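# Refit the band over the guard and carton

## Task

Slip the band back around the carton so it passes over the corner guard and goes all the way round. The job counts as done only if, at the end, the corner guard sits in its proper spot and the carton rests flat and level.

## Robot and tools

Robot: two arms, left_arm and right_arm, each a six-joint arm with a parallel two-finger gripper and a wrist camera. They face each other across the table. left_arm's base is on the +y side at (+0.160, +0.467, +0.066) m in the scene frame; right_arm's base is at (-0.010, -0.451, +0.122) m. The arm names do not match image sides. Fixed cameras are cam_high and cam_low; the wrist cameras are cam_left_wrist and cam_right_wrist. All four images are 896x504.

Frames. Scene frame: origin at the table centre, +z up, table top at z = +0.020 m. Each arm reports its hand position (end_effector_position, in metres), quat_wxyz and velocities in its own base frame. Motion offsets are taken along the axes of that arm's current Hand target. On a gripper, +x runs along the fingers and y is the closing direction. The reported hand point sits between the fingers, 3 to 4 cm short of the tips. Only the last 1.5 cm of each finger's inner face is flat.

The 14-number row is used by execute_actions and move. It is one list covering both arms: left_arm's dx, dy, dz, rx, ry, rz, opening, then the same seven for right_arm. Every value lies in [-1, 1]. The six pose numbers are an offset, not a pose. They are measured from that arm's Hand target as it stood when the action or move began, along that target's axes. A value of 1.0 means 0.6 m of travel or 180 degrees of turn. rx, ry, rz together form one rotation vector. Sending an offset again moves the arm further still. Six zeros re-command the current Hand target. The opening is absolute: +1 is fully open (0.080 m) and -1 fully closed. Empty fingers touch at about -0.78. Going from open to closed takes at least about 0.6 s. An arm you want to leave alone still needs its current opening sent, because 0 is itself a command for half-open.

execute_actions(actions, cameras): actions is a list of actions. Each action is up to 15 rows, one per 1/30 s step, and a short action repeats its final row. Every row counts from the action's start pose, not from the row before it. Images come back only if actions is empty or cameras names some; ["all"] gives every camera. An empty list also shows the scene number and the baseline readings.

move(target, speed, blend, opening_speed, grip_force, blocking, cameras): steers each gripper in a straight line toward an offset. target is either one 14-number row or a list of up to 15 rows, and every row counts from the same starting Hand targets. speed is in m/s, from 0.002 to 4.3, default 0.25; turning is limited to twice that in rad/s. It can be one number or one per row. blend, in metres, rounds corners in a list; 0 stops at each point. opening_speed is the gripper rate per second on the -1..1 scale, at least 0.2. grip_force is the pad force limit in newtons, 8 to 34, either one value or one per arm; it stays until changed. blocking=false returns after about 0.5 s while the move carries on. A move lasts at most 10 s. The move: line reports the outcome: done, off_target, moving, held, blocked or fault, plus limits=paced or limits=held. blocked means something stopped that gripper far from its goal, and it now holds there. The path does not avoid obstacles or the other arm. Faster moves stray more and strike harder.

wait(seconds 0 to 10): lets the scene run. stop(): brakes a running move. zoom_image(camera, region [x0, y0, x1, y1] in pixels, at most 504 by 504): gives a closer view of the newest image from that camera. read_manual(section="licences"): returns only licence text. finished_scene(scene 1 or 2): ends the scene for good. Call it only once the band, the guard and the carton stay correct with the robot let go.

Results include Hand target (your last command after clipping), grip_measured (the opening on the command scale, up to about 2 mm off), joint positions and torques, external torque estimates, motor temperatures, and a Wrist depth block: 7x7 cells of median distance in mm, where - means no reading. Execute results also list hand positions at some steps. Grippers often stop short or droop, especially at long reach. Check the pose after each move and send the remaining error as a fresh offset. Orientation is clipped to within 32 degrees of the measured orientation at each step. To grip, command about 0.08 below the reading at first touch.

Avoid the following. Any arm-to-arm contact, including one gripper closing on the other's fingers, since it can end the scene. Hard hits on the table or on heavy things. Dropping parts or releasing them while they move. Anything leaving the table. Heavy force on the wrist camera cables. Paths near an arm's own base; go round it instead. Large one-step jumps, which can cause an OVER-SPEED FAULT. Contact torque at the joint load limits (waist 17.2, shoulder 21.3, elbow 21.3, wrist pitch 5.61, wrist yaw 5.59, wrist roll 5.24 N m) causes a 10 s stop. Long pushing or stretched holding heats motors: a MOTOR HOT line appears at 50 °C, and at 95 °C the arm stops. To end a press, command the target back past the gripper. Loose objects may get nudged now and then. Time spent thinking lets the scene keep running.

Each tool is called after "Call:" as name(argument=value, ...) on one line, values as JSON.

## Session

Call:
execute_actions(actions=[])

Call:
zoom_image(camera="cam_high", region=[330, 150, 530, 300])

Call:
zoom_image(camera="cam_low", region=[350, 140, 600, 320])

Scene clock: 0.00 s.
left_arm: end_effector_position=(+0.2774, +0.0359, +0.0907) grip_measured=+1.000 end_effector_quat_wxyz=(+0.667, +0.302, +0.304, -0.610) | right_arm: end_effector_position=(+0.2677, -0.0091, +0.1885) grip_measured=+1.000 end_effector_quat_wxyz=(+0.923, +0.307, +0.143, +0.182)
Joint positions: left_arm=[0.456 1.795 1.196 -1.241 0.64 2.053 0.08] | right_arm=[-0.5 0.846 0.314 0.276 -0.929 0.471 0.08]
Joint velocities: within noise
Joint torques (N m): no reading
External joint torques (N m): no reading
Motor temperatures (°C): left_arm=[34 48 40 40 37 33] | right_arm=[37 33 40 42 38 41]
Heat: left arm: hottest shoulder 48 °C (+0.0 °C/min); right arm: hottest wrist pitch 42 °C (+0.0 °C/min).
Wrist depth (mm): cam_left_wrist=[233 300 293 287 278 209 269 / 221 278 274 268 263 258 258 / 216 259 255 253 249 245 241 / 243 243 240 236 233 231 228 / 230 229 227 223 221 217 216 / 221 80 208 211 206 - 76 / - - 200 200 196 - -] | cam_right_wrist=[- 3093 2423 2137 2327 1754 498 / 1959 - - - 2117 630 478 / - 2448 - - 714 526 414 / 1691 - 2555 2832 717 434 214 / - - 1644 1975 542 222 190 / - 74 102 550 266 90 167 / - 69 1407 489 224 82 -]
Hand target: left_arm +0.2780, +0.0359, +0.0919; +0.668, +0.303, +0.302, -0.609 | right_arm +0.2680, -0.0092, +0.1912; +0.924, +0.305, +0.140, +0.184
Tool commands: left_gripper/opening=+1.0 right_gripper/opening=+1.0

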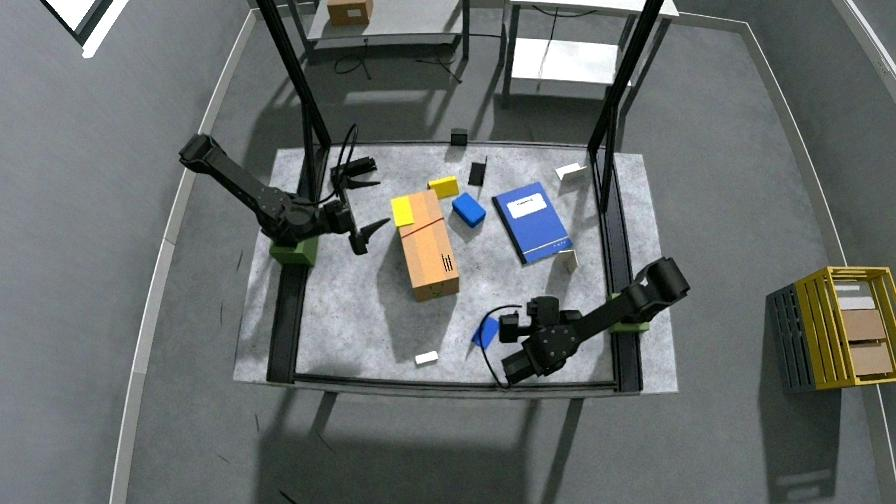

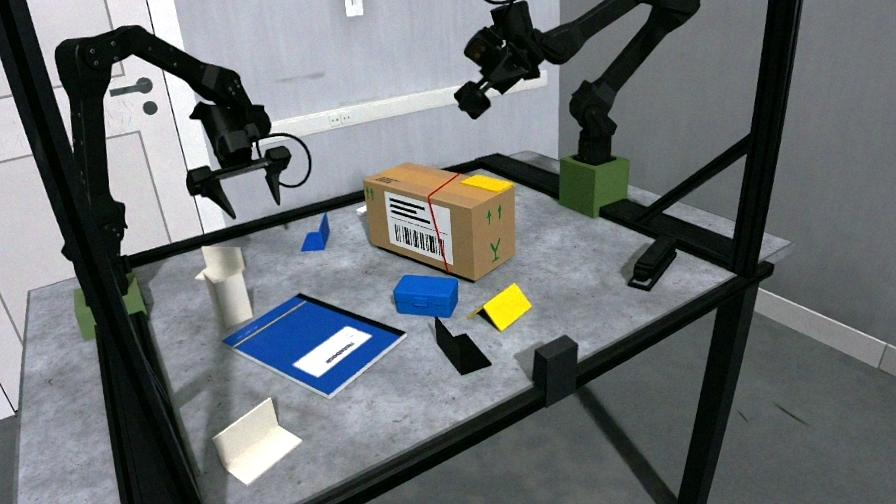

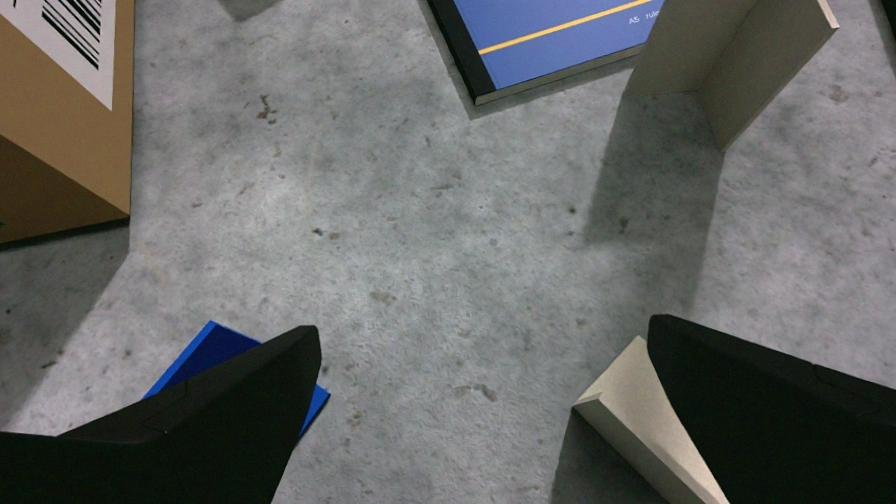

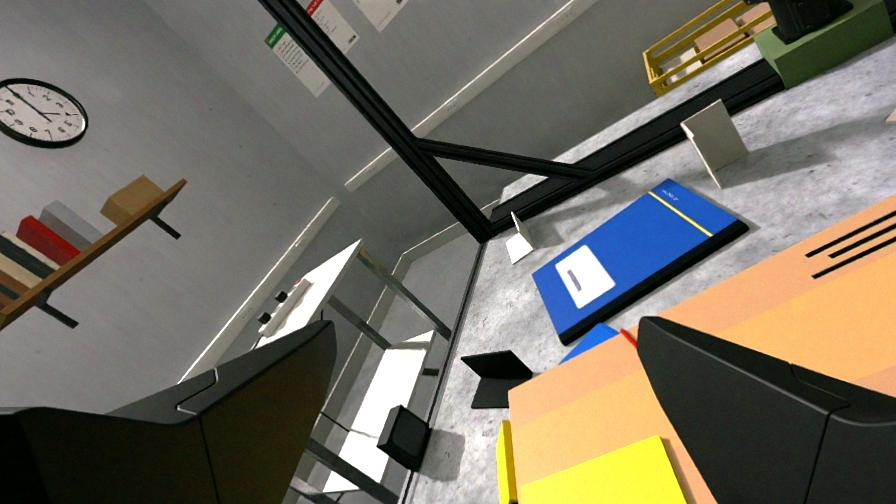

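Scaled by 2.520.

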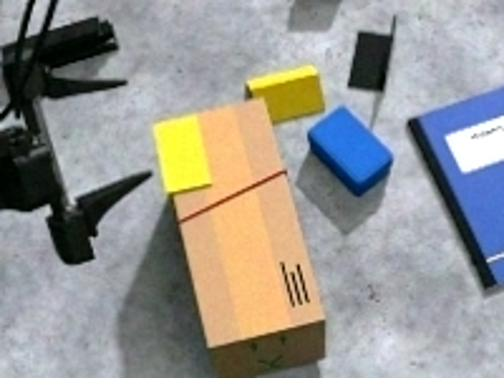

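Scaled by 2.016.

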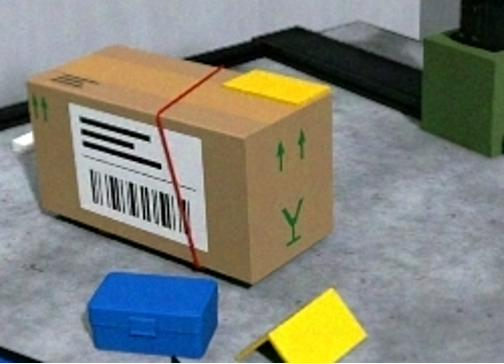

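Call:
move(target=[0.2175,0.237,0.4407,-0.422,-0.012,0.371,-0.25,-0.037,-0.1115,-0.106,-0.180,0.177,-0.116,-0.25], speed=0.35, cameras=["cam_left_wrist","cam_right_wrist"])

Scene clock: 45.07 s.
left_arm: end_effector_position=(+0.4362, -0.2392, +0.1641) grip_measured=-0.248 end_effector_quat_wxyz=(+0.915, -0.051, +0.382, +0.121) | right_arm: end_effector_position=(+0.2382, -0.0352, +0.0985) grip_measured=-0.247 end_effector_quat_wxyz=(+0.914, -0.046, +0.384, +0.123)
Joint positions: left_arm=[-0.674 2.048 1.775 -0.769 -0.602 -0.77 0.024] | right_arm=[-0.437 0.943 0.475 -0.464 -0.475 -0.536 0.024]
Joint torques (N m): left_arm=[-0.05 -7.43 6.66 0.87 -0.65 -0.05] | right_arm=[0.28 -1.78 7.64 1.1 -0.26 -0.06]
External joint torques (N m): left_arm=[-0.04 2.13 0.5 -0.14 -0.32 -0.05] | right_arm=[0.26 0.09 1.5 -0.05 -0.01 -0.06]
Motor temperatures (°C): left_arm=[34 51 43 40 37 33] | right_arm=[37 33 46 48 37 41]
Heat: left arm: hottest shoulder 51 °C (+4.0 °C/min); right arm: hottest wrist pitch 48 °C (+8.0 °C/min). Fold the left arm in close to its base, or ease its load, before you think long.
Wrist depth (mm): cam_left_wrist=[412 422 214 207 - 388 - / 203 198 194 189 186 351 344 / 185 182 177 173 173 323 324 / 174 173 170 176 189 300 302 / 304 242 232 234 239 281 281 / 289 287 - 270 81 259 265 / - - - 255 - - -] | cam_right_wrist=[1291 425 215 210 206 203 388 / 1109 390 196 190 187 184 306 / 360 347 174 174 172 170 172 / 330 322 188 199 200 201 298 / 303 299 292 275 275 279 279 / 287 281 - 271 87 267 266 / - - - 250 73 - -]
Hand target: left_arm +0.4387, -0.2401, +0.1637; +0.915, -0.051, +0.380, +0.124 | right_arm +0.2417, -0.0361, +0.1041; +0.916, -0.051, +0.379, +0.124
Off the commanded pose: left_arm 0.003 m, 0 deg | right_arm 0.007 m, 1 deg.
MOTOR HOT: joint 2 (shoulder) of the left arm reports 51 °C; the controller stops that arm at 95 °C. To cool a motor, set the load down, stop pushing, or move to a pose that needs little force.
move: done
Images, in order (width x height): cam_left_wrist 896x504, cam_right_wrist 896x504.

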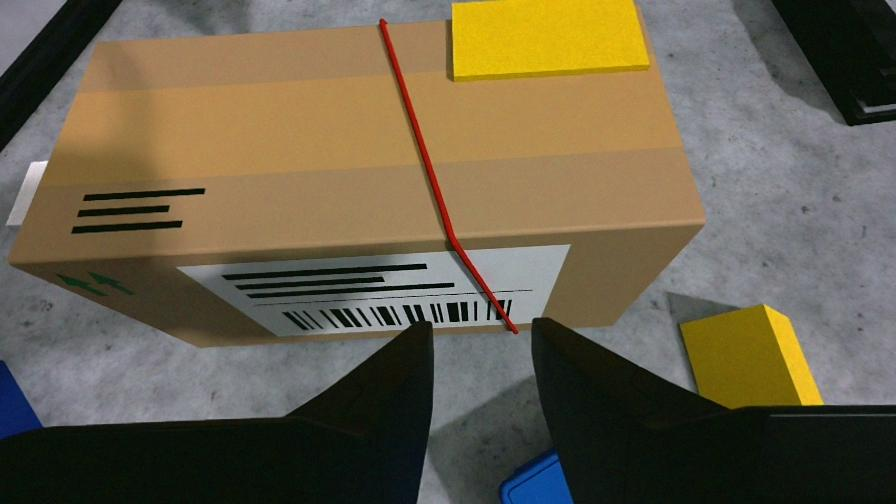

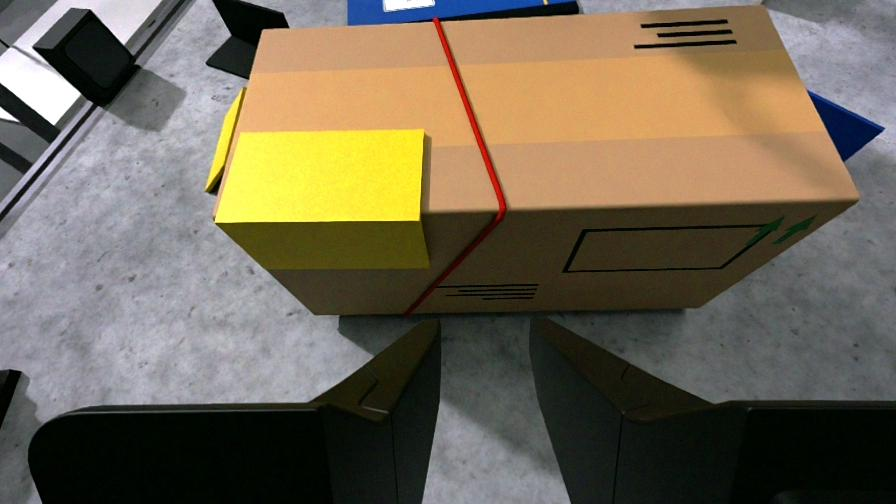

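Call:
move(target=[[0.06,0.0143,-0.0033,0,0,0,-0.25,0.07,-0.0178,0.0083,0,0,0,-0.25],[0.115,0.0143,-0.0033,0,0,0,-0.25,0.1242,-0.0178,0.0083,0,0,0,-0.25]], speed=[0.2,0.1], blend=[0.01,0], cameras=["cam_left_wrist","cam_right_wrist"])

Scene clock: 66.20 s.
left_arm: end_effector_position=(+0.4774, -0.2209, +0.1175) grip_measured=-0.248 end_effector_quat_wxyz=(+0.916, -0.050, +0.380, +0.122) | right_arm: end_effector_position=(+0.2965, -0.0331, +0.0613) grip_measured=-0.247 end_effector_quat_wxyz=(+0.918, -0.050, +0.374, +0.123)
Joint positions: left_arm=[-0.586 2.149 1.733 -0.573 -0.561 -0.678 0.024] | right_arm=[-0.309 1.295 0.468 -0.034 -0.399 -0.425 0.024]
Joint torques (N m): left_arm=[0.81 -7.21 6.35 1.51 -0.24 0.13] | right_arm=[1.08 -0.46 4.78 3.21 0.17 0.15]
External joint torques (N m): left_arm=[0.82 2.87 0.26 0.44 0.05 0.13] | right_arm=[1.07 3.06 -0.69 1.99 0.36 0.15]
Heat: left arm: hottest shoulder 51 °C (+2.0 °C/min); right arm: hottest wrist pitch 47 °C (+3.0 °C/min). Fold the left arm in close to its base, or ease its load, before you think long.
Wrist depth (mm): cam_left_wrist=[150 149 145 141 133 132 318 / 138 134 131 128 127 125 290 / 125 122 121 119 116 113 266 / 115 113 109 109 107 105 104 / 109 108 107 105 106 121 232 / 174 163 - 184 80 224 205 / - - - 214 - - -] | cam_right_wrist=[1306 333 163 160 160 157 355 / 344 150 148 145 144 141 140 / 310 136 134 131 130 128 127 / - 120 119 121 118 118 116 / 115 112 111 114 111 112 111 / 247 174 - 177 87 178 230 / - - - 217 73 - -]
Hand target: left_arm +0.4820, -0.2192, +0.1135; +0.915, -0.051, +0.380, +0.124 | right_arm +0.2987, -0.0314, +0.0549; +0.916, -0.051, +0.379, +0.124
Off the commanded pose: left_arm 0.006 m, 0 deg | right_arm 0.007 m, 1 deg.
MOTOR HOT: still on. Joint 2 (shoulder) of the left arm reports 51 °C.
move: done
Images, in order (width x height): cam_left_wrist 896x504, cam_right_wrist 896x504.

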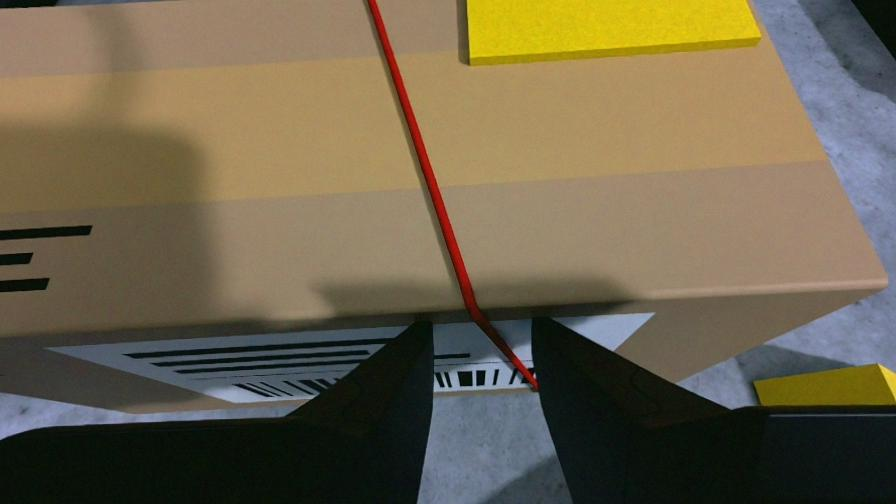

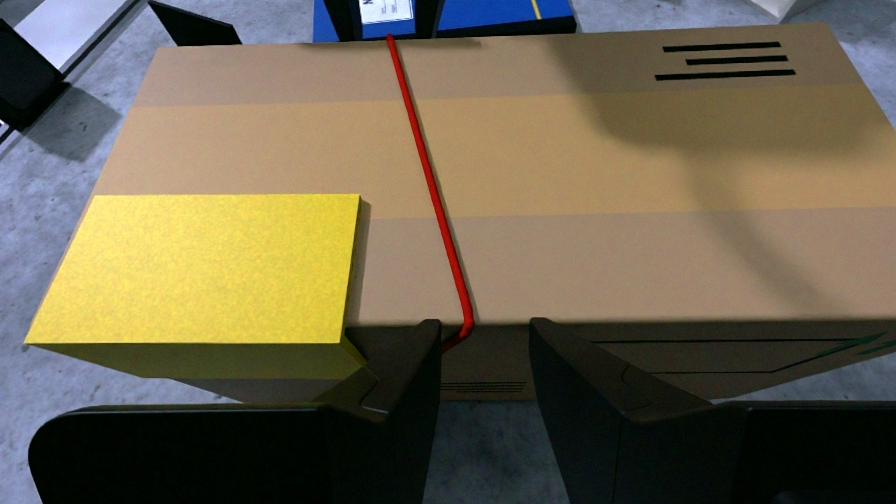

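Call:
move(target=[[0.003,0,0,0,0,0,-0.25,0.003,0.005,-0.012,0,0,0,-0.25],[0.003,0,0,0,0,0,-1,0.003,0.005,-0.012,0,0,0,-1],[-0.012,0,0.005,0,0,0,-1,-0.02,0.005,-0.004,0,0,0,-1]], speed=0.08, cameras=["cam_left_wrist","cam_right_wrist"])

Scene clock: 75.03 s.
left_arm: end_effector_position=(+0.4768, -0.2206, +0.1153) grip_measured=-0.773 end_effector_quat_wxyz=(+0.913, -0.046, +0.385, +0.122) | right_arm: end_effector_position=(+0.2849, -0.0278, +0.0553) grip_measured=-0.766 end_effector_quat_wxyz=(+0.912, -0.048, +0.387, +0.129)
Joint positions: left_arm=[-0.585 2.155 1.74 -0.587 -0.557 -0.677 0] | right_arm=[-0.302 1.264 0.44 -0.068 -0.397 -0.431 0.001]
Joint torques (N m): left_arm=[0.19 -9.15 6.61 0.85 -0.5 -0.06] | right_arm=[-0.73 -4.75 6.41 0.96 -0.24 -0.05]
External joint torques (N m): left_arm=[0.1 1.11 0.42 -0.23 -0.19 -0.06] | right_arm=[-0.72 -1.46 0.97 -0.23 -0.04 -0.05]
Heat: left arm: hottest shoulder 52 °C (+3.0 °C/min); right arm: hottest wrist pitch 49 °C (+4.1 °C/min). Fold the left arm in close to its base, or ease its load, before you think long.
Wrist depth (mm): cam_left_wrist=[145 143 139 134 129 127 304 / 132 129 126 123 121 120 273 / 123 118 118 115 112 110 110 / 112 110 108 105 103 101 98 / 106 106 108 103 118 123 227 / 179 185 173 - 175 221 202 / - - - - - - -] | cam_right_wrist=[355 153 152 146 145 140 137 / 336 138 135 133 130 129 125 / 301 122 120 120 119 118 117 / 114 112 109 112 110 108 107 / 253 131 128 128 143 142 140 / 242 239 - - 77 223 224 / - - - - - - -]
Hand target: left_arm +0.4792, -0.2200, +0.1207; +0.915, -0.051, +0.380, +0.124 | right_arm +0.2881, -0.0311, +0.0616; +0.916, -0.051, +0.379, +0.124
Off the commanded pose: left_arm 0.006 m, 1 deg | right_arm 0.008 m, 1 deg.
MOTOR HOT: still on. Joint 2 (shoulder) of the left arm reports 52 °C.
move: done; target 2's new opening was sent with right_arm's hand 0.011 m and 1 deg from that target
Images, in order (width x height): cam_left_wrist 896x504, cam_right_wrist 896x504.

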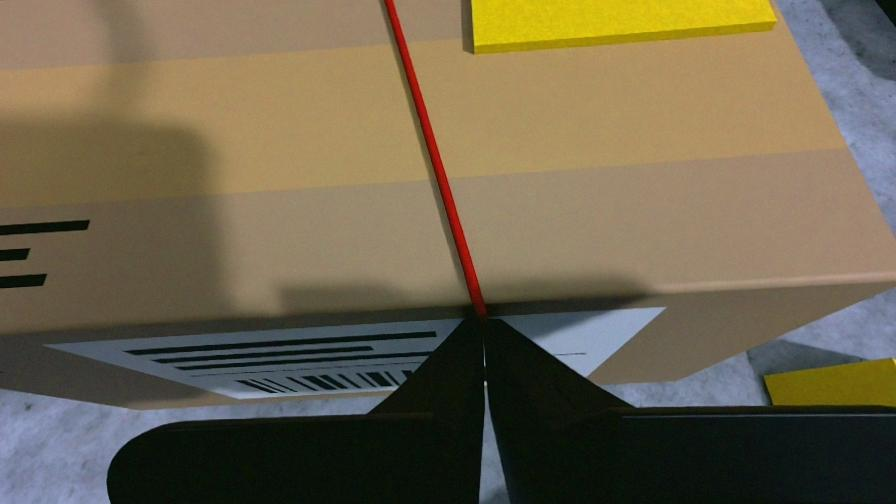

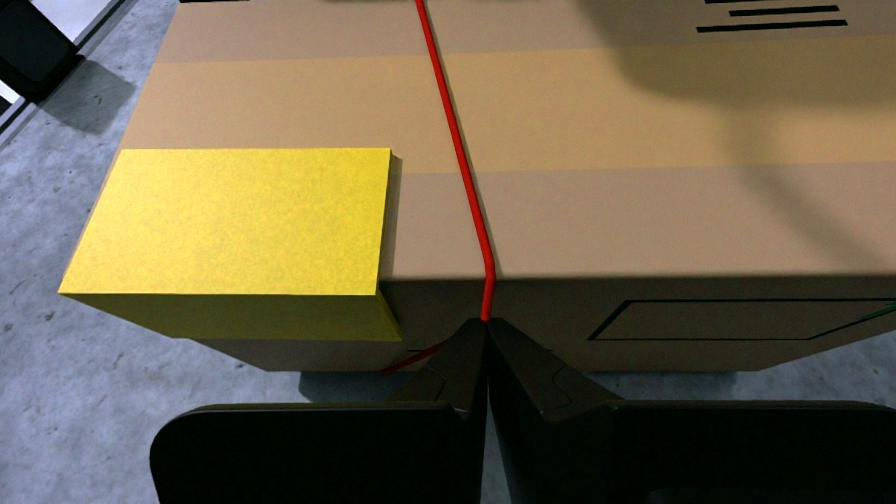

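Call:
move(target=[[-0.0272,0,0.02,0,0,0,-1,-0.0212,0,0.0353,0,0,0,-1],[-0.0272,-0.0633,0.02,0,0,0,-1,-0.0212,0.1,0.0353,0,0,0,-1]], speed=0.12, cameras=["cam_left_wrist","cam_right_wrist","cam_low"])

Scene clock: 87.67 s.
left_arm: end_effector_position=(+0.4832, -0.2538, +0.1302) grip_measured=-0.773 end_effector_quat_wxyz=(+0.910, -0.044, +0.393, +0.125) | right_arm: end_effector_position=(+0.2771, +0.0274, +0.0812) grip_measured=-0.766 end_effector_quat_wxyz=(+0.911, -0.051, +0.389, +0.124)
Joint positions: left_arm=[-0.635 2.275 2.01 -0.784 -0.578 -0.735 0] | right_arm=[-0.003 1.093 0.453 -0.186 -0.189 -0.195 0.001]
Joint torques (N m): left_arm=[-0.35 -10 7.78 1.15 -0.9 -0.08] | right_arm=[0.16 -4.88 5.35 2.06 -0.13 0.13]
External joint torques (N m): left_arm=[-0.25 1.02 1.56 0.12 -0.59 -0.08] | right_arm=[0.15 -2.17 -0.7 0.75 -0.04 0.13]
Heat: left arm: hottest shoulder 54 °C (+4.0 °C/min); right arm: hottest wrist pitch 48 °C (+1.0 °C/min). Fold the left arm in close to its base, or ease its load, before you think long.
Wrist depth (mm): cam_left_wrist=[163 157 153 145 138 137 312 / 149 144 141 136 133 293 287 / 136 133 130 127 124 269 269 / 125 123 121 117 114 114 252 / 118 119 116 112 120 235 238 / 197 213 190 - 181 231 224 / - - - - - - -] | cam_right_wrist=[335 388 368 175 374 172 362 / 1035 352 172 164 161 159 157 / 334 326 151 151 148 146 144 / 301 295 138 135 136 135 133 / 282 270 127 125 130 129 128 / 263 262 259 - 77 220 220 / - - - - - - -]
Hand target: left_arm +0.4863, -0.2574, +0.1407; +0.915, -0.051, +0.380, +0.124 | right_arm +0.2780, +0.0283, +0.0857; +0.916, -0.051, +0.379, +0.124
Off the commanded pose: left_arm 0.012 m, 2 deg | right_arm 0.005 m, 1 deg.
MOTOR HOT: still on. Joint 2 (shoulder) of the left arm reports 54 °C.
move: off_target (left_arm)
Images, in order (width x height): cam_low 896x504, cam_left_wrist 896x504, cam_right_wrist 896x504.

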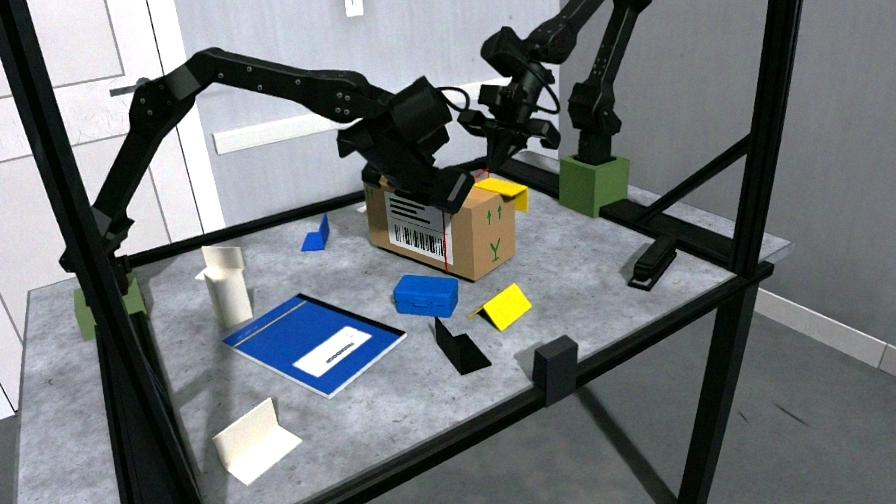

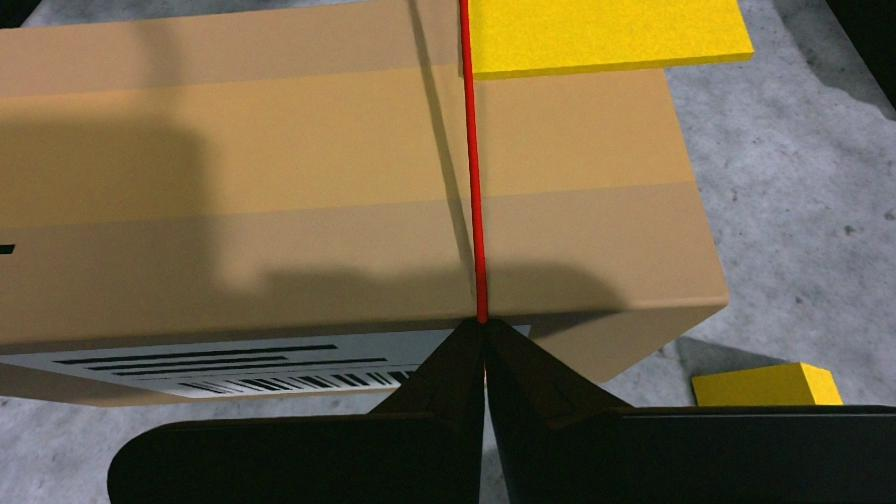

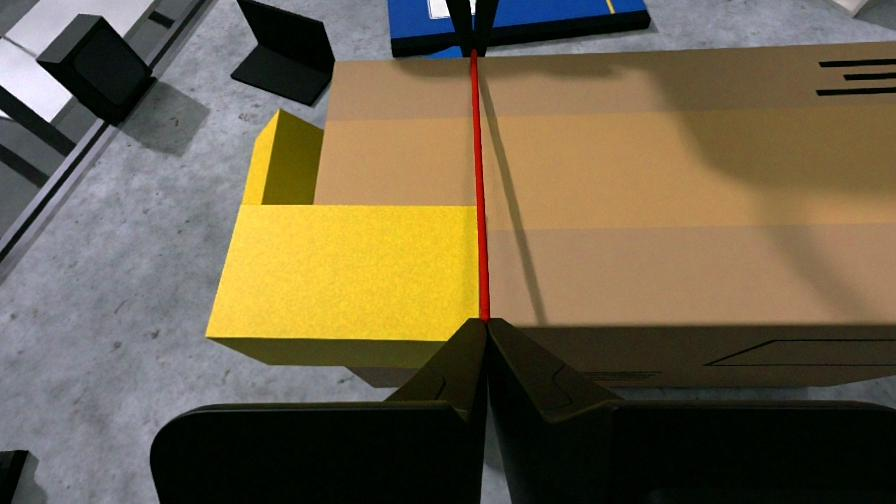

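Call:
move(target=[[0,0,0,0,0,0,-1,-0.0412,-0.012,-0.0177,0,0,0,-1],[0,0,0,0,0,0,-1,-0.0412,0.0533,-0.0177,0,0,0,-1]], speed=0.1, cameras=["cam_right_wrist","cam_low"])

Scene clock: 105.63 s.
left_arm: end_effector_position=(+0.4837, -0.2538, +0.1313) grip_measured=-0.773 end_effector_quat_wxyz=(+0.910, -0.044, +0.391, +0.126) | right_arm: end_effector_position=(+0.2477, +0.0522, +0.0984) grip_measured=-0.767 end_effector_quat_wxyz=(+0.916, -0.052, +0.377, +0.124)
Joint positions: left_arm=[-0.635 2.276 2.013 -0.785 -0.581 -0.735 0] | right_arm=[0.164 0.884 0.422 -0.322 -0.074 -0.075 0.001]
Joint torques (N m): left_arm=[-0.41 -9.86 7.59 1.09 -0.79 -0.04] | right_arm=[0.33 -2.83 4.87 1.41 0 0.13]
External joint torques (N m): left_arm=[-0.49 1.06 1.43 0.08 -0.46 -0.04] | right_arm=[0.33 -1.12 -1.44 0.07 0.03 0.13]
Motor temperatures (°C): left_arm=[34 59 49 42 37 33] | right_arm=[37 34 46 48 37 41]
Heat: left arm: hottest shoulder 59 °C (+8.0 °C/min); right arm: hottest wrist pitch 48 °C (+0.0 °C/min). Fold the left arm in close to its base, or ease its load, before you think long.
Wrist depth (mm): cam_left_wrist=[378 159 155 149 - 312 315 / 151 147 143 139 134 298 290 / 138 136 133 128 126 272 272 / 127 126 123 119 117 117 255 / 120 120 118 113 116 152 241 / 194 207 183 - 176 232 227 / - - - - - - -] | cam_right_wrist=[1313 429 419 432 198 409 402 / 1199 377 381 192 190 188 186 / 1359 350 332 173 176 172 170 / 329 315 314 156 156 157 156 / 298 296 289 150 175 190 189 / 280 278 276 - 77 270 269 / - - - - - - -]
Hand target: left_arm +0.4863, -0.2574, +0.1408; +0.915, -0.051, +0.380, +0.124 | right_arm +0.2454, +0.0524, +0.0957; +0.916, -0.051, +0.379, +0.124
Off the commanded pose: left_arm 0.010 m, 2 deg | right_arm 0.004 m, 0 deg.
MOTOR HOT: still on. Joint 2 (shoulder) of the left arm reports 59 °C.
move: off_target (left_arm)
Images, in order (width x height): cam_low 896x504, cam_right_wrist 896x504.

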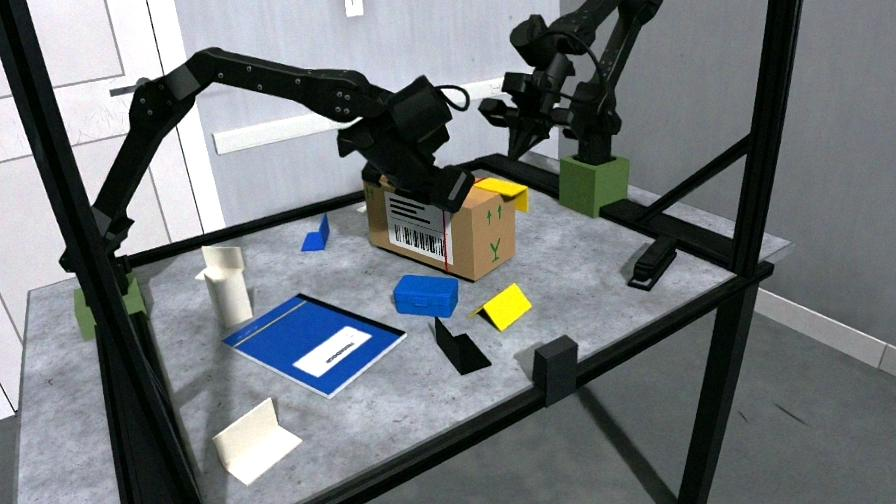

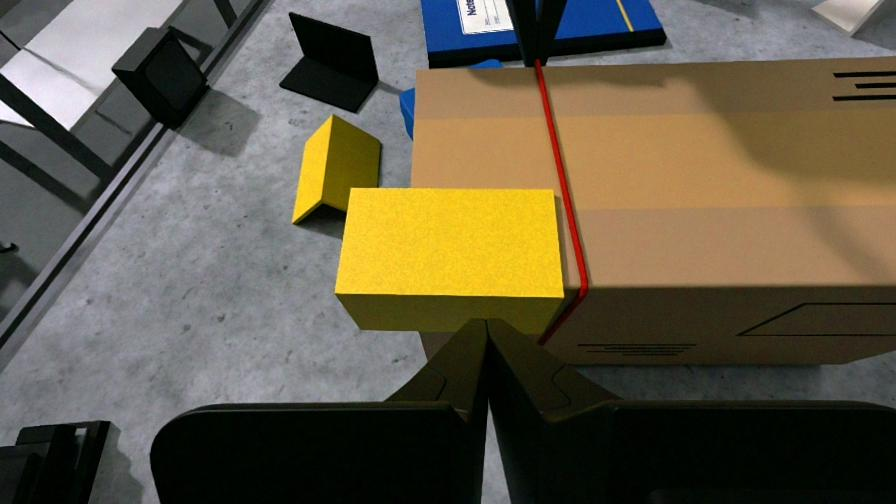

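Call:
move(target=[[0,0,0,0,0,0,-1,0,-0.0717,-0.02,0,0,0,-0.55],[0,0,0,0,0,0,-1,0.05,-0.0717,-0.02,0,0,0,-0.55]], speed=0.15, blend=[0.01,0], cameras=["cam_right_wrist"])

Call:
zoom_image(camera="cam_right_wrist", region=[340, 230, 640, 400])

Scene clock: 168.90 s.
left_arm: end_effector_position=(+0.4837, -0.2538, +0.1313) grip_measured=-0.773 end_effector_quat_wxyz=(+0.910, -0.044, +0.391, +0.126) | right_arm: end_effector_position=(+0.2711, +0.0135, +0.0698) grip_measured=-0.553 end_effector_quat_wxyz=(+0.917, -0.053, +0.375, +0.123)
Joint positions: left_arm=[-0.635 2.276 2.013 -0.785 -0.581 -0.735 0] | right_arm=[-0.087 1.079 0.379 -0.108 -0.248 -0.257 0.01]
Joint torques (N m): left_arm=[-0.4 -9.7 7.62 1.11 -0.78 -0.06] | right_arm=[0.27 -2.45 4.53 1.71 -0.1 0.14]
External joint torques (N m): left_arm=[-0.33 1.49 1.29 0.05 -0.45 -0.06] | right_arm=[0.23 0.01 -1.35 0.4 0.03 0.14]
Motor temperatures (°C): left_arm=[34 65 50 42 37 33] | right_arm=[36 34 46 46 37 41]
Heat: left arm: hottest shoulder 65 °C (+5.0 °C/min); right arm: hottest elbow 46 °C (+0.0 °C/min). Fold the left arm in close to its base, or ease its load, before you think long.
Wrist depth (mm): cam_left_wrist=[164 159 155 150 141 316 313 / 151 146 143 139 134 296 292 / 138 135 133 128 126 273 272 / 128 126 123 119 117 117 255 / 120 120 118 113 116 152 240 / 194 207 183 - 176 231 227 / - - - - - - -] | cam_right_wrist=[334 384 332 169 169 167 166 / 356 349 156 155 153 151 149 / 320 318 137 140 139 139 136 / 292 129 125 126 127 128 125 / 269 156 135 122 149 149 148 / 253 249 - - 77 239 238 / - - - 220 - - -]
Hand target: left_arm +0.4863, -0.2574, +0.1408; +0.915, -0.051, +0.380, +0.124 | right_arm +0.2691, +0.0144, +0.0660; +0.916, -0.051, +0.379, +0.124
Off the commanded pose: left_arm 0.010 m, 2 deg | right_arm 0.004 m, 1 deg.
MOTOR HOT: still on. Joint 2 (shoulder) of the left arm reports 65 °C.
move: off_target (left_arm); blend cut to 0 m at target 1
Images, in order (width x height): cam_right_wrist 896x504.

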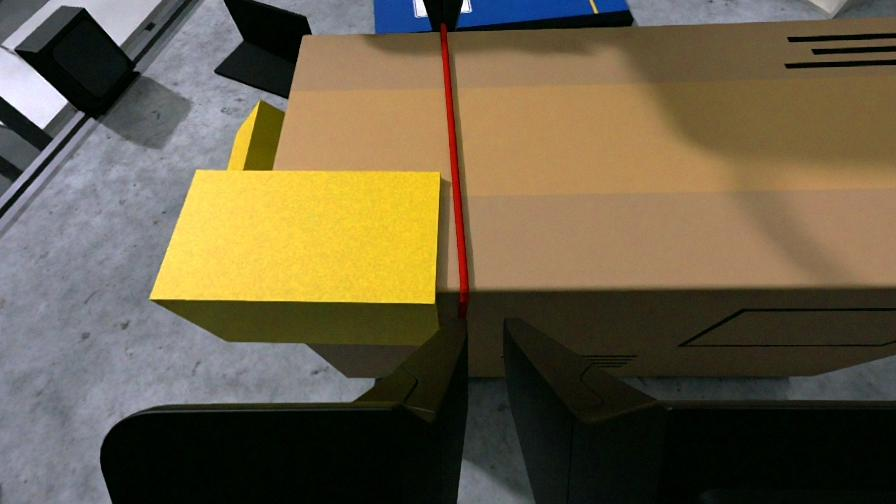

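Scaled by 1.680.

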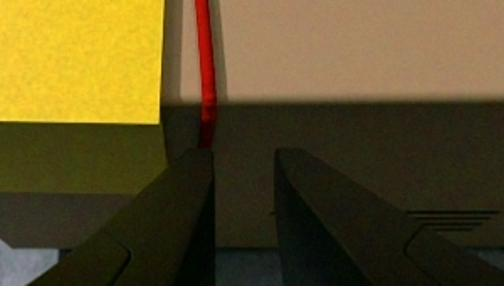

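Call:
move(target=[0,0,0,0,0,0,-1,0.0345,0.0055,-0.004,0,0,0,-0.55], speed=0.1, cameras=["cam_right_wrist"])

Call:
zoom_image(camera="cam_right_wrist", region=[340, 230, 640, 400])

Scene clock: 178.20 s.
left_arm: end_effector_position=(+0.4837, -0.2538, +0.1313) grip_measured=-0.773 end_effector_quat_wxyz=(+0.910, -0.044, +0.391, +0.126) | right_arm: end_effector_position=(+0.2809, +0.0193, +0.0534) grip_measured=-0.553 end_effector_quat_wxyz=(+0.917, -0.051, +0.376, +0.122)
Joint positions: left_arm=[-0.635 2.276 2.013 -0.785 -0.581 -0.735 0] | right_arm=[-0.049 1.187 0.356 0.027 -0.221 -0.226 0.01]
Joint torques (N m): left_arm=[-0.43 -9.74 7.68 1.15 -0.77 -0.07] | right_arm=[0.64 -1.45 4.59 2.51 -0.01 0.14]
External joint torques (N m): left_arm=[-0.33 1.25 1.47 0.12 -0.46 -0.07] | right_arm=[0.64 1.44 -1 1.19 0.1 0.14]
Motor temperatures (°C): left_arm=[34 65 50 42 37 33] | right_arm=[36 34 45 48 37 41]
Heat: left arm: hottest shoulder 65 °C (+3.0 °C/min); right arm: hottest wrist pitch 48 °C (+1.0 °C/min). Fold the left arm in close to its base, or ease its load, before you think long.
Wrist depth (mm): cam_left_wrist=[164 160 155 150 140 144 313 / 151 146 143 139 134 295 291 / 138 135 133 128 126 272 273 / 128 126 123 119 117 116 254 / 120 120 118 113 116 152 239 / 194 207 183 - 176 233 227 / - - - - - - -] | cam_right_wrist=[308 358 150 146 146 144 142 / 329 322 134 133 131 130 128 / 301 119 118 118 119 118 117 / 276 108 108 108 110 108 107 / 248 104 103 104 114 115 115 / 237 235 234 - 77 188 188 / - - - 208 - - -]
Hand target: left_arm +0.4863, -0.2574, +0.1408; +0.915, -0.051, +0.380, +0.124 | right_arm +0.2806, +0.0210, +0.0495; +0.916, -0.051, +0.379, +0.124
Off the commanded pose: left_arm 0.010 m, 2 deg | right_arm 0.004 m, 0 deg.
MOTOR HOT: still on. Joint 2 (shoulder) of the left arm reports 65 °C.
move: off_target (left_arm)
Images, in order (width x height): cam_right_wrist 896x504.

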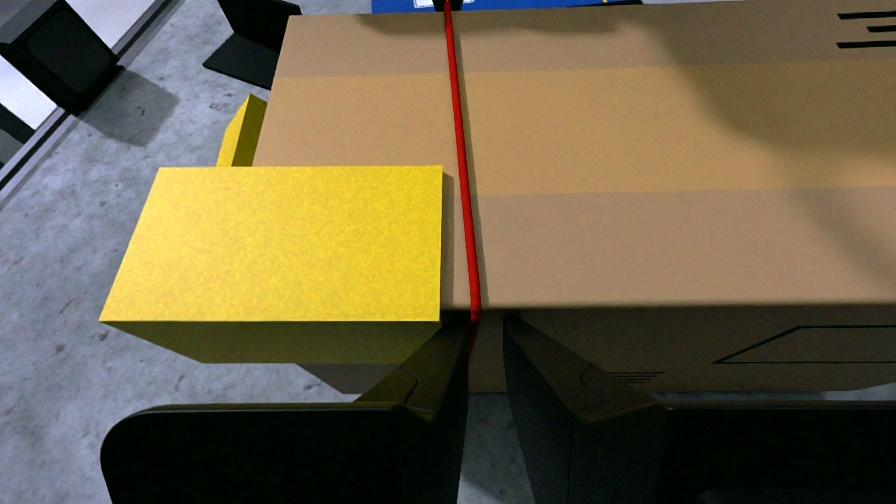

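Scaled by 1.680.

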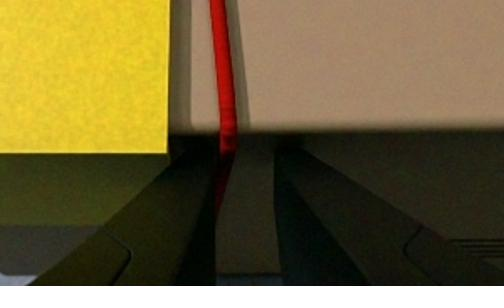

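Call:
move(target=[[0,0,0,0,0,0,-1,0.006,0,0,0,0,0,-0.55],[0,0,0,0,0,0,-1,0.006,0,0,0,0,0,-1],[0,0,0,0,0,0,-1,-0.043,-0.003,0.006,0,0,0,-1]], speed=0.08, cameras=["cam_right_wrist"])

Call:
zoom_image(camera="cam_right_wrist", region=[340, 230, 640, 400])

Scene clock: 192.43 s.
left_arm: end_effector_position=(+0.4839, -0.2537, +0.1318) grip_measured=-0.774 end_effector_quat_wxyz=(+0.911, -0.044, +0.391, +0.126) | right_arm: end_effector_position=(+0.2597, +0.0166, +0.0593) grip_measured=-0.766 end_effector_quat_wxyz=(+0.909, -0.049, +0.394, +0.126)
Joint positions: left_arm=[-0.635 2.276 2.014 -0.785 -0.582 -0.735 0] | right_arm=[-0.075 1.063 0.352 -0.139 -0.241 -0.25 0.001]
Joint torques (N m): left_arm=[-0.52 -9.74 7.48 1.16 -0.77 -0.08] | right_arm=[-0.55 -4.01 7.83 1.21 -0.29 -0.04]
External joint torques (N m): left_arm=[-0.54 1.31 1.26 0.14 -0.44 -0.08] | right_arm=[-0.55 -1.63 1.9 -0.09 -0.17 -0.05]
Motor temperatures (°C): left_arm=[34 66 50 42 37 33] | right_arm=[36 34 45 53 37 41]
Heat: left arm: hottest shoulder 66 °C (+3.0 °C/min); right arm: hottest wrist pitch 53 °C (+6.1 °C/min). Fold the left arm in close to its base, or ease its load, before you think long. Fold the right arm in close to its base, or ease its load, before you think long.
Wrist depth (mm): cam_left_wrist=[167 161 156 151 - 142 315 / 151 147 145 140 135 299 293 / 138 137 134 130 128 272 274 / 129 127 124 120 118 118 255 / 123 120 120 114 116 236 241 / 193 206 183 - 176 233 229 / - - - - - - -] | cam_right_wrist=[326 358 154 149 146 144 140 / 336 328 132 135 133 132 129 / 302 124 122 121 123 121 120 / 278 119 126 117 125 125 125 / 257 254 246 149 196 196 195 / 245 242 240 - 77 229 228 / - - - - - - -]
Hand target: left_arm +0.4863, -0.2574, +0.1407; +0.915, -0.051, +0.380, +0.124 | right_arm +0.2660, +0.0151, +0.0704; +0.916, -0.051, +0.379, +0.124
Off the commanded pose: left_arm 0.010 m, 2 deg | right_arm 0.013 m, 2 deg.
MOTOR HOT: joint 4 (wrist pitch) of the right arm reports 53 °C; the controller stops that arm at 95 °C. To cool a motor, set the load down, stop pushing, or move to a pose that needs little force.
MOTOR HOT: still on. Joint 2 (shoulder) of the left arm reports 66 °C.
move: off_target (left_arm, right_arm)
Images, in order (width x height): cam_right_wrist 896x504.

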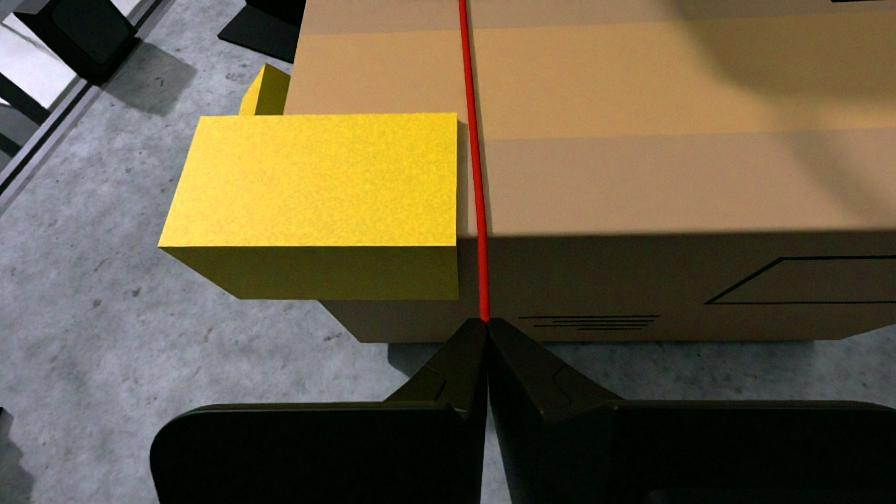

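Scaled by 1.680.

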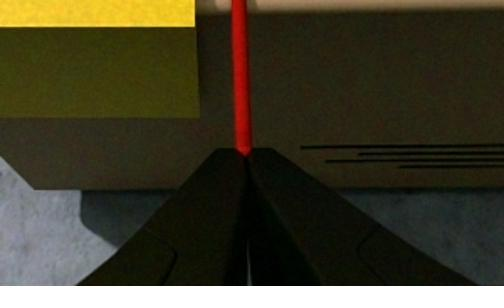

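Call:
move(target=[[0,0,0,0,0,0,-1,-0.007,-0.003,0.0307,0,0,0,-1],[0,0,0,0,0,0,-1,-0.007,0.05,0.0307,0,0,0,-1]], speed=0.08, cameras=["cam_right_wrist"])

Call:
zoom_image(camera="cam_right_wrist", region=[340, 230, 640, 400])

Scene clock: 201.30 s.
left_arm: end_effector_position=(+0.4839, -0.2537, +0.1318) grip_measured=-0.774 end_effector_quat_wxyz=(+0.911, -0.044, +0.391, +0.126) | right_arm: end_effector_position=(+0.2652, +0.0444, +0.0786) grip_measured=-0.766 end_effector_quat_wxyz=(+0.910, -0.052, +0.393, +0.121)
Joint positions: left_arm=[-0.635 2.276 2.014 -0.785 -0.582 -0.735 0] | right_arm=[0.105 1.039 0.42 -0.203 -0.109 -0.115 0.001]
Joint torques (N m): left_arm=[-0.43 -9.77 7.54 1.15 -0.72 -0.07] | right_arm=[0.47 -4.75 6.34 1.86 -0.21 0.15]
External joint torques (N m): left_arm=[-0.53 1.21 1.35 0.13 -0.39 -0.07] | right_arm=[0.46 -2.35 0.24 0.54 -0.15 0.15]
Motor temperatures (°C): left_arm=[34 66 52 43 37 33] | right_arm=[36 34 45 51 37 41]
Heat: left arm: hottest shoulder 66 °C (+2.0 °C/min); right arm: hottest wrist pitch 51 °C (+5.1 °C/min). Fold the left arm in close to its base, or ease its load, before you think long. Fold the right arm in close to its base, or ease its load, before you think long.
Wrist depth (mm): cam_left_wrist=[167 160 157 151 144 141 313 / 151 147 145 139 135 299 293 / 139 136 134 130 127 273 274 / 128 127 124 120 118 118 256 / 121 121 121 114 117 238 241 / 194 206 182 - 176 232 228 / - - - - - - -] | cam_right_wrist=[1147 382 364 171 170 170 168 / 1130 345 320 159 157 155 153 / 330 317 282 142 144 143 141 / 297 293 133 131 133 133 130 / 269 272 138 125 152 152 153 / 260 258 254 - 77 246 244 / - - - - - - -]
Hand target: left_arm +0.4863, -0.2574, +0.1407; +0.915, -0.051, +0.380, +0.124 | right_arm +0.2677, +0.0467, +0.0864; +0.916, -0.051, +0.379, +0.124
Off the commanded pose: left_arm 0.010 m, 2 deg | right_arm 0.008 m, 2 deg.
MOTOR HOT: still on. Joint 2 (shoulder) of the left arm reports 66 °C.
MOTOR HOT: still on. Joint 4 (wrist pitch) of the right arm reports 51 °C.
move: off_target (left_arm)
Images, in order (width x height): cam_right_wrist 896x504.

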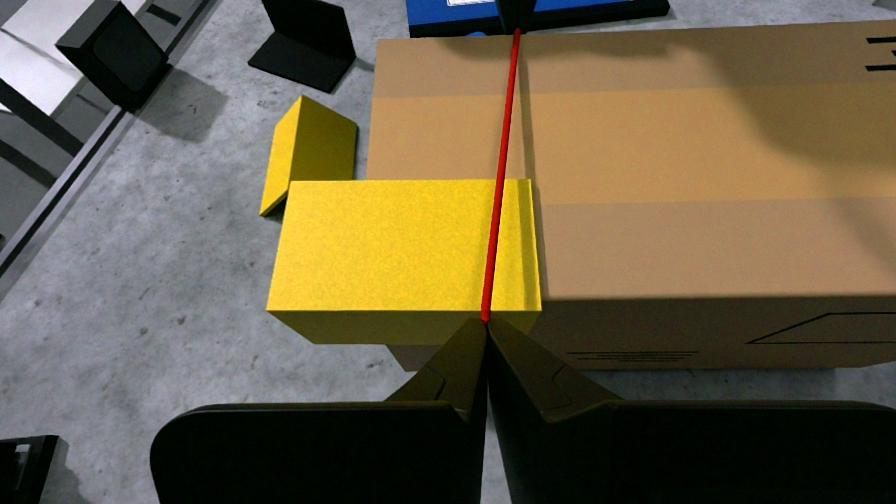

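Scaled by 1.680.

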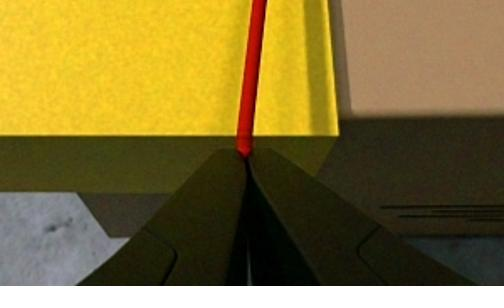

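Call:
move(target=[[0,0,0,0,0,0,-1,0,0.02,0,0,0,0,-1],[0,0,0,0,0,0,-1,0.0377,0.02,-0.0377,0,0,0,-1],[0,0,0,0,0,0,-1,0.0377,-0.027,-0.0377,0,0,0,-1]], speed=0.08, cameras=["cam_right_wrist"])

Call:
zoom_image(camera="cam_right_wrist", region=[240, 150, 640, 400])

Scene clock: 216.33 s.
left_arm: end_effector_position=(+0.4839, -0.2537, +0.1318) grip_measured=-0.774 end_effector_quat_wxyz=(+0.911, -0.044, +0.391, +0.126) | right_arm: end_effector_position=(+0.2702, +0.0329, +0.0534) grip_measured=-0.766 end_effector_quat_wxyz=(+0.915, -0.052, +0.379, +0.127)
Joint positions: left_arm=[-0.635 2.276 2.014 -0.785 -0.582 -0.735 0] | right_arm=[0.023 1.128 0.33 -0.004 -0.178 -0.179 0.001]
Joint torques (N m): left_arm=[-0.45 -9.78 7.55 1.14 -0.74 -0.07] | right_arm=[-0.62 -2.25 6.07 1.33 -0.12 -0.03]
External joint torques (N m): left_arm=[-0.53 1.17 1.37 0.12 -0.41 -0.07] | right_arm=[-0.6 0.34 0.39 0 -0.04 -0.04]
Motor temperatures (°C): left_arm=[34 66 53 43 37 33] | right_arm=[36 35 46 52 37 41]
Heat: left arm: hottest shoulder 66 °C (+1.0 °C/min); right arm: hottest wrist pitch 52 °C (+6.1 °C/min). Fold the left arm in close to its base, or ease its load, before you think long. Fold the right arm in close to its base, or ease its load, before you think long.
Wrist depth (mm): cam_left_wrist=[167 161 157 148 141 326 316 / 151 147 144 139 136 298 292 / 139 136 134 129 127 273 275 / 128 127 124 120 118 118 255 / 121 121 121 114 117 237 242 / 194 206 183 - 176 233 228 / - - - - - - -] | cam_right_wrist=[309 359 343 146 145 143 140 / 996 327 139 133 130 129 127 / 299 298 118 116 117 117 118 / 276 272 108 107 108 108 107 / 250 250 127 106 135 148 133 / 238 235 235 - 72 223 221 / - - - - - - -]
Hand target: left_arm +0.4863, -0.2574, +0.1407; +0.915, -0.051, +0.380, +0.124 | right_arm +0.2721, +0.0311, +0.0545; +0.916, -0.051, +0.379, +0.124
Off the commanded pose: left_arm 0.010 m, 2 deg | right_arm 0.003 m, 0 deg.
MOTOR HOT: still on. Joint 2 (shoulder) of the left arm reports 66 °C.
MOTOR HOT: still on. Joint 4 (wrist pitch) of the right arm reports 52 °C.
move: off_target (left_arm)
Images, in order (width x height): cam_right_wrist 896x504.

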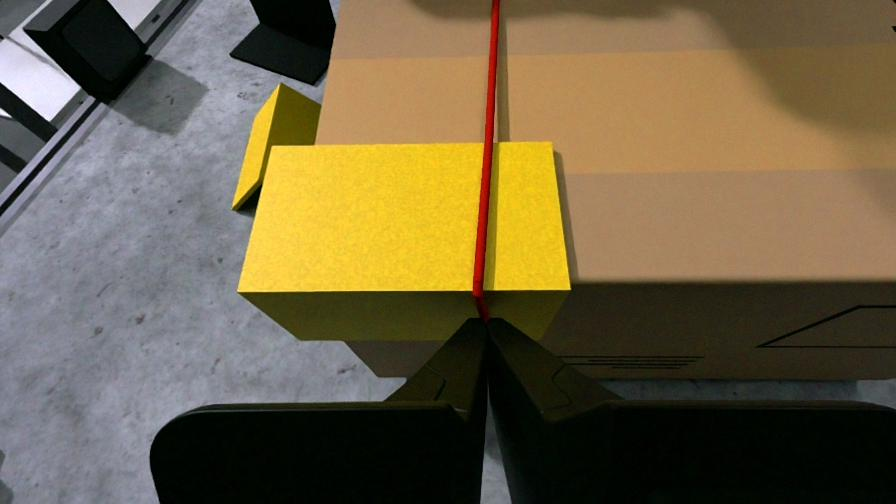

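Scaled by 1.260.

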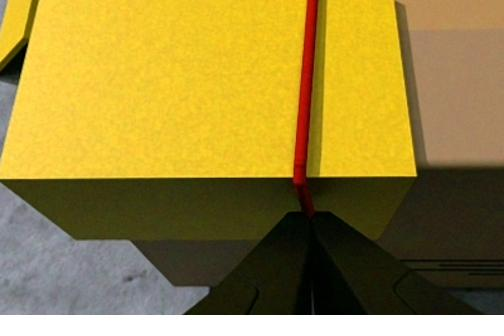

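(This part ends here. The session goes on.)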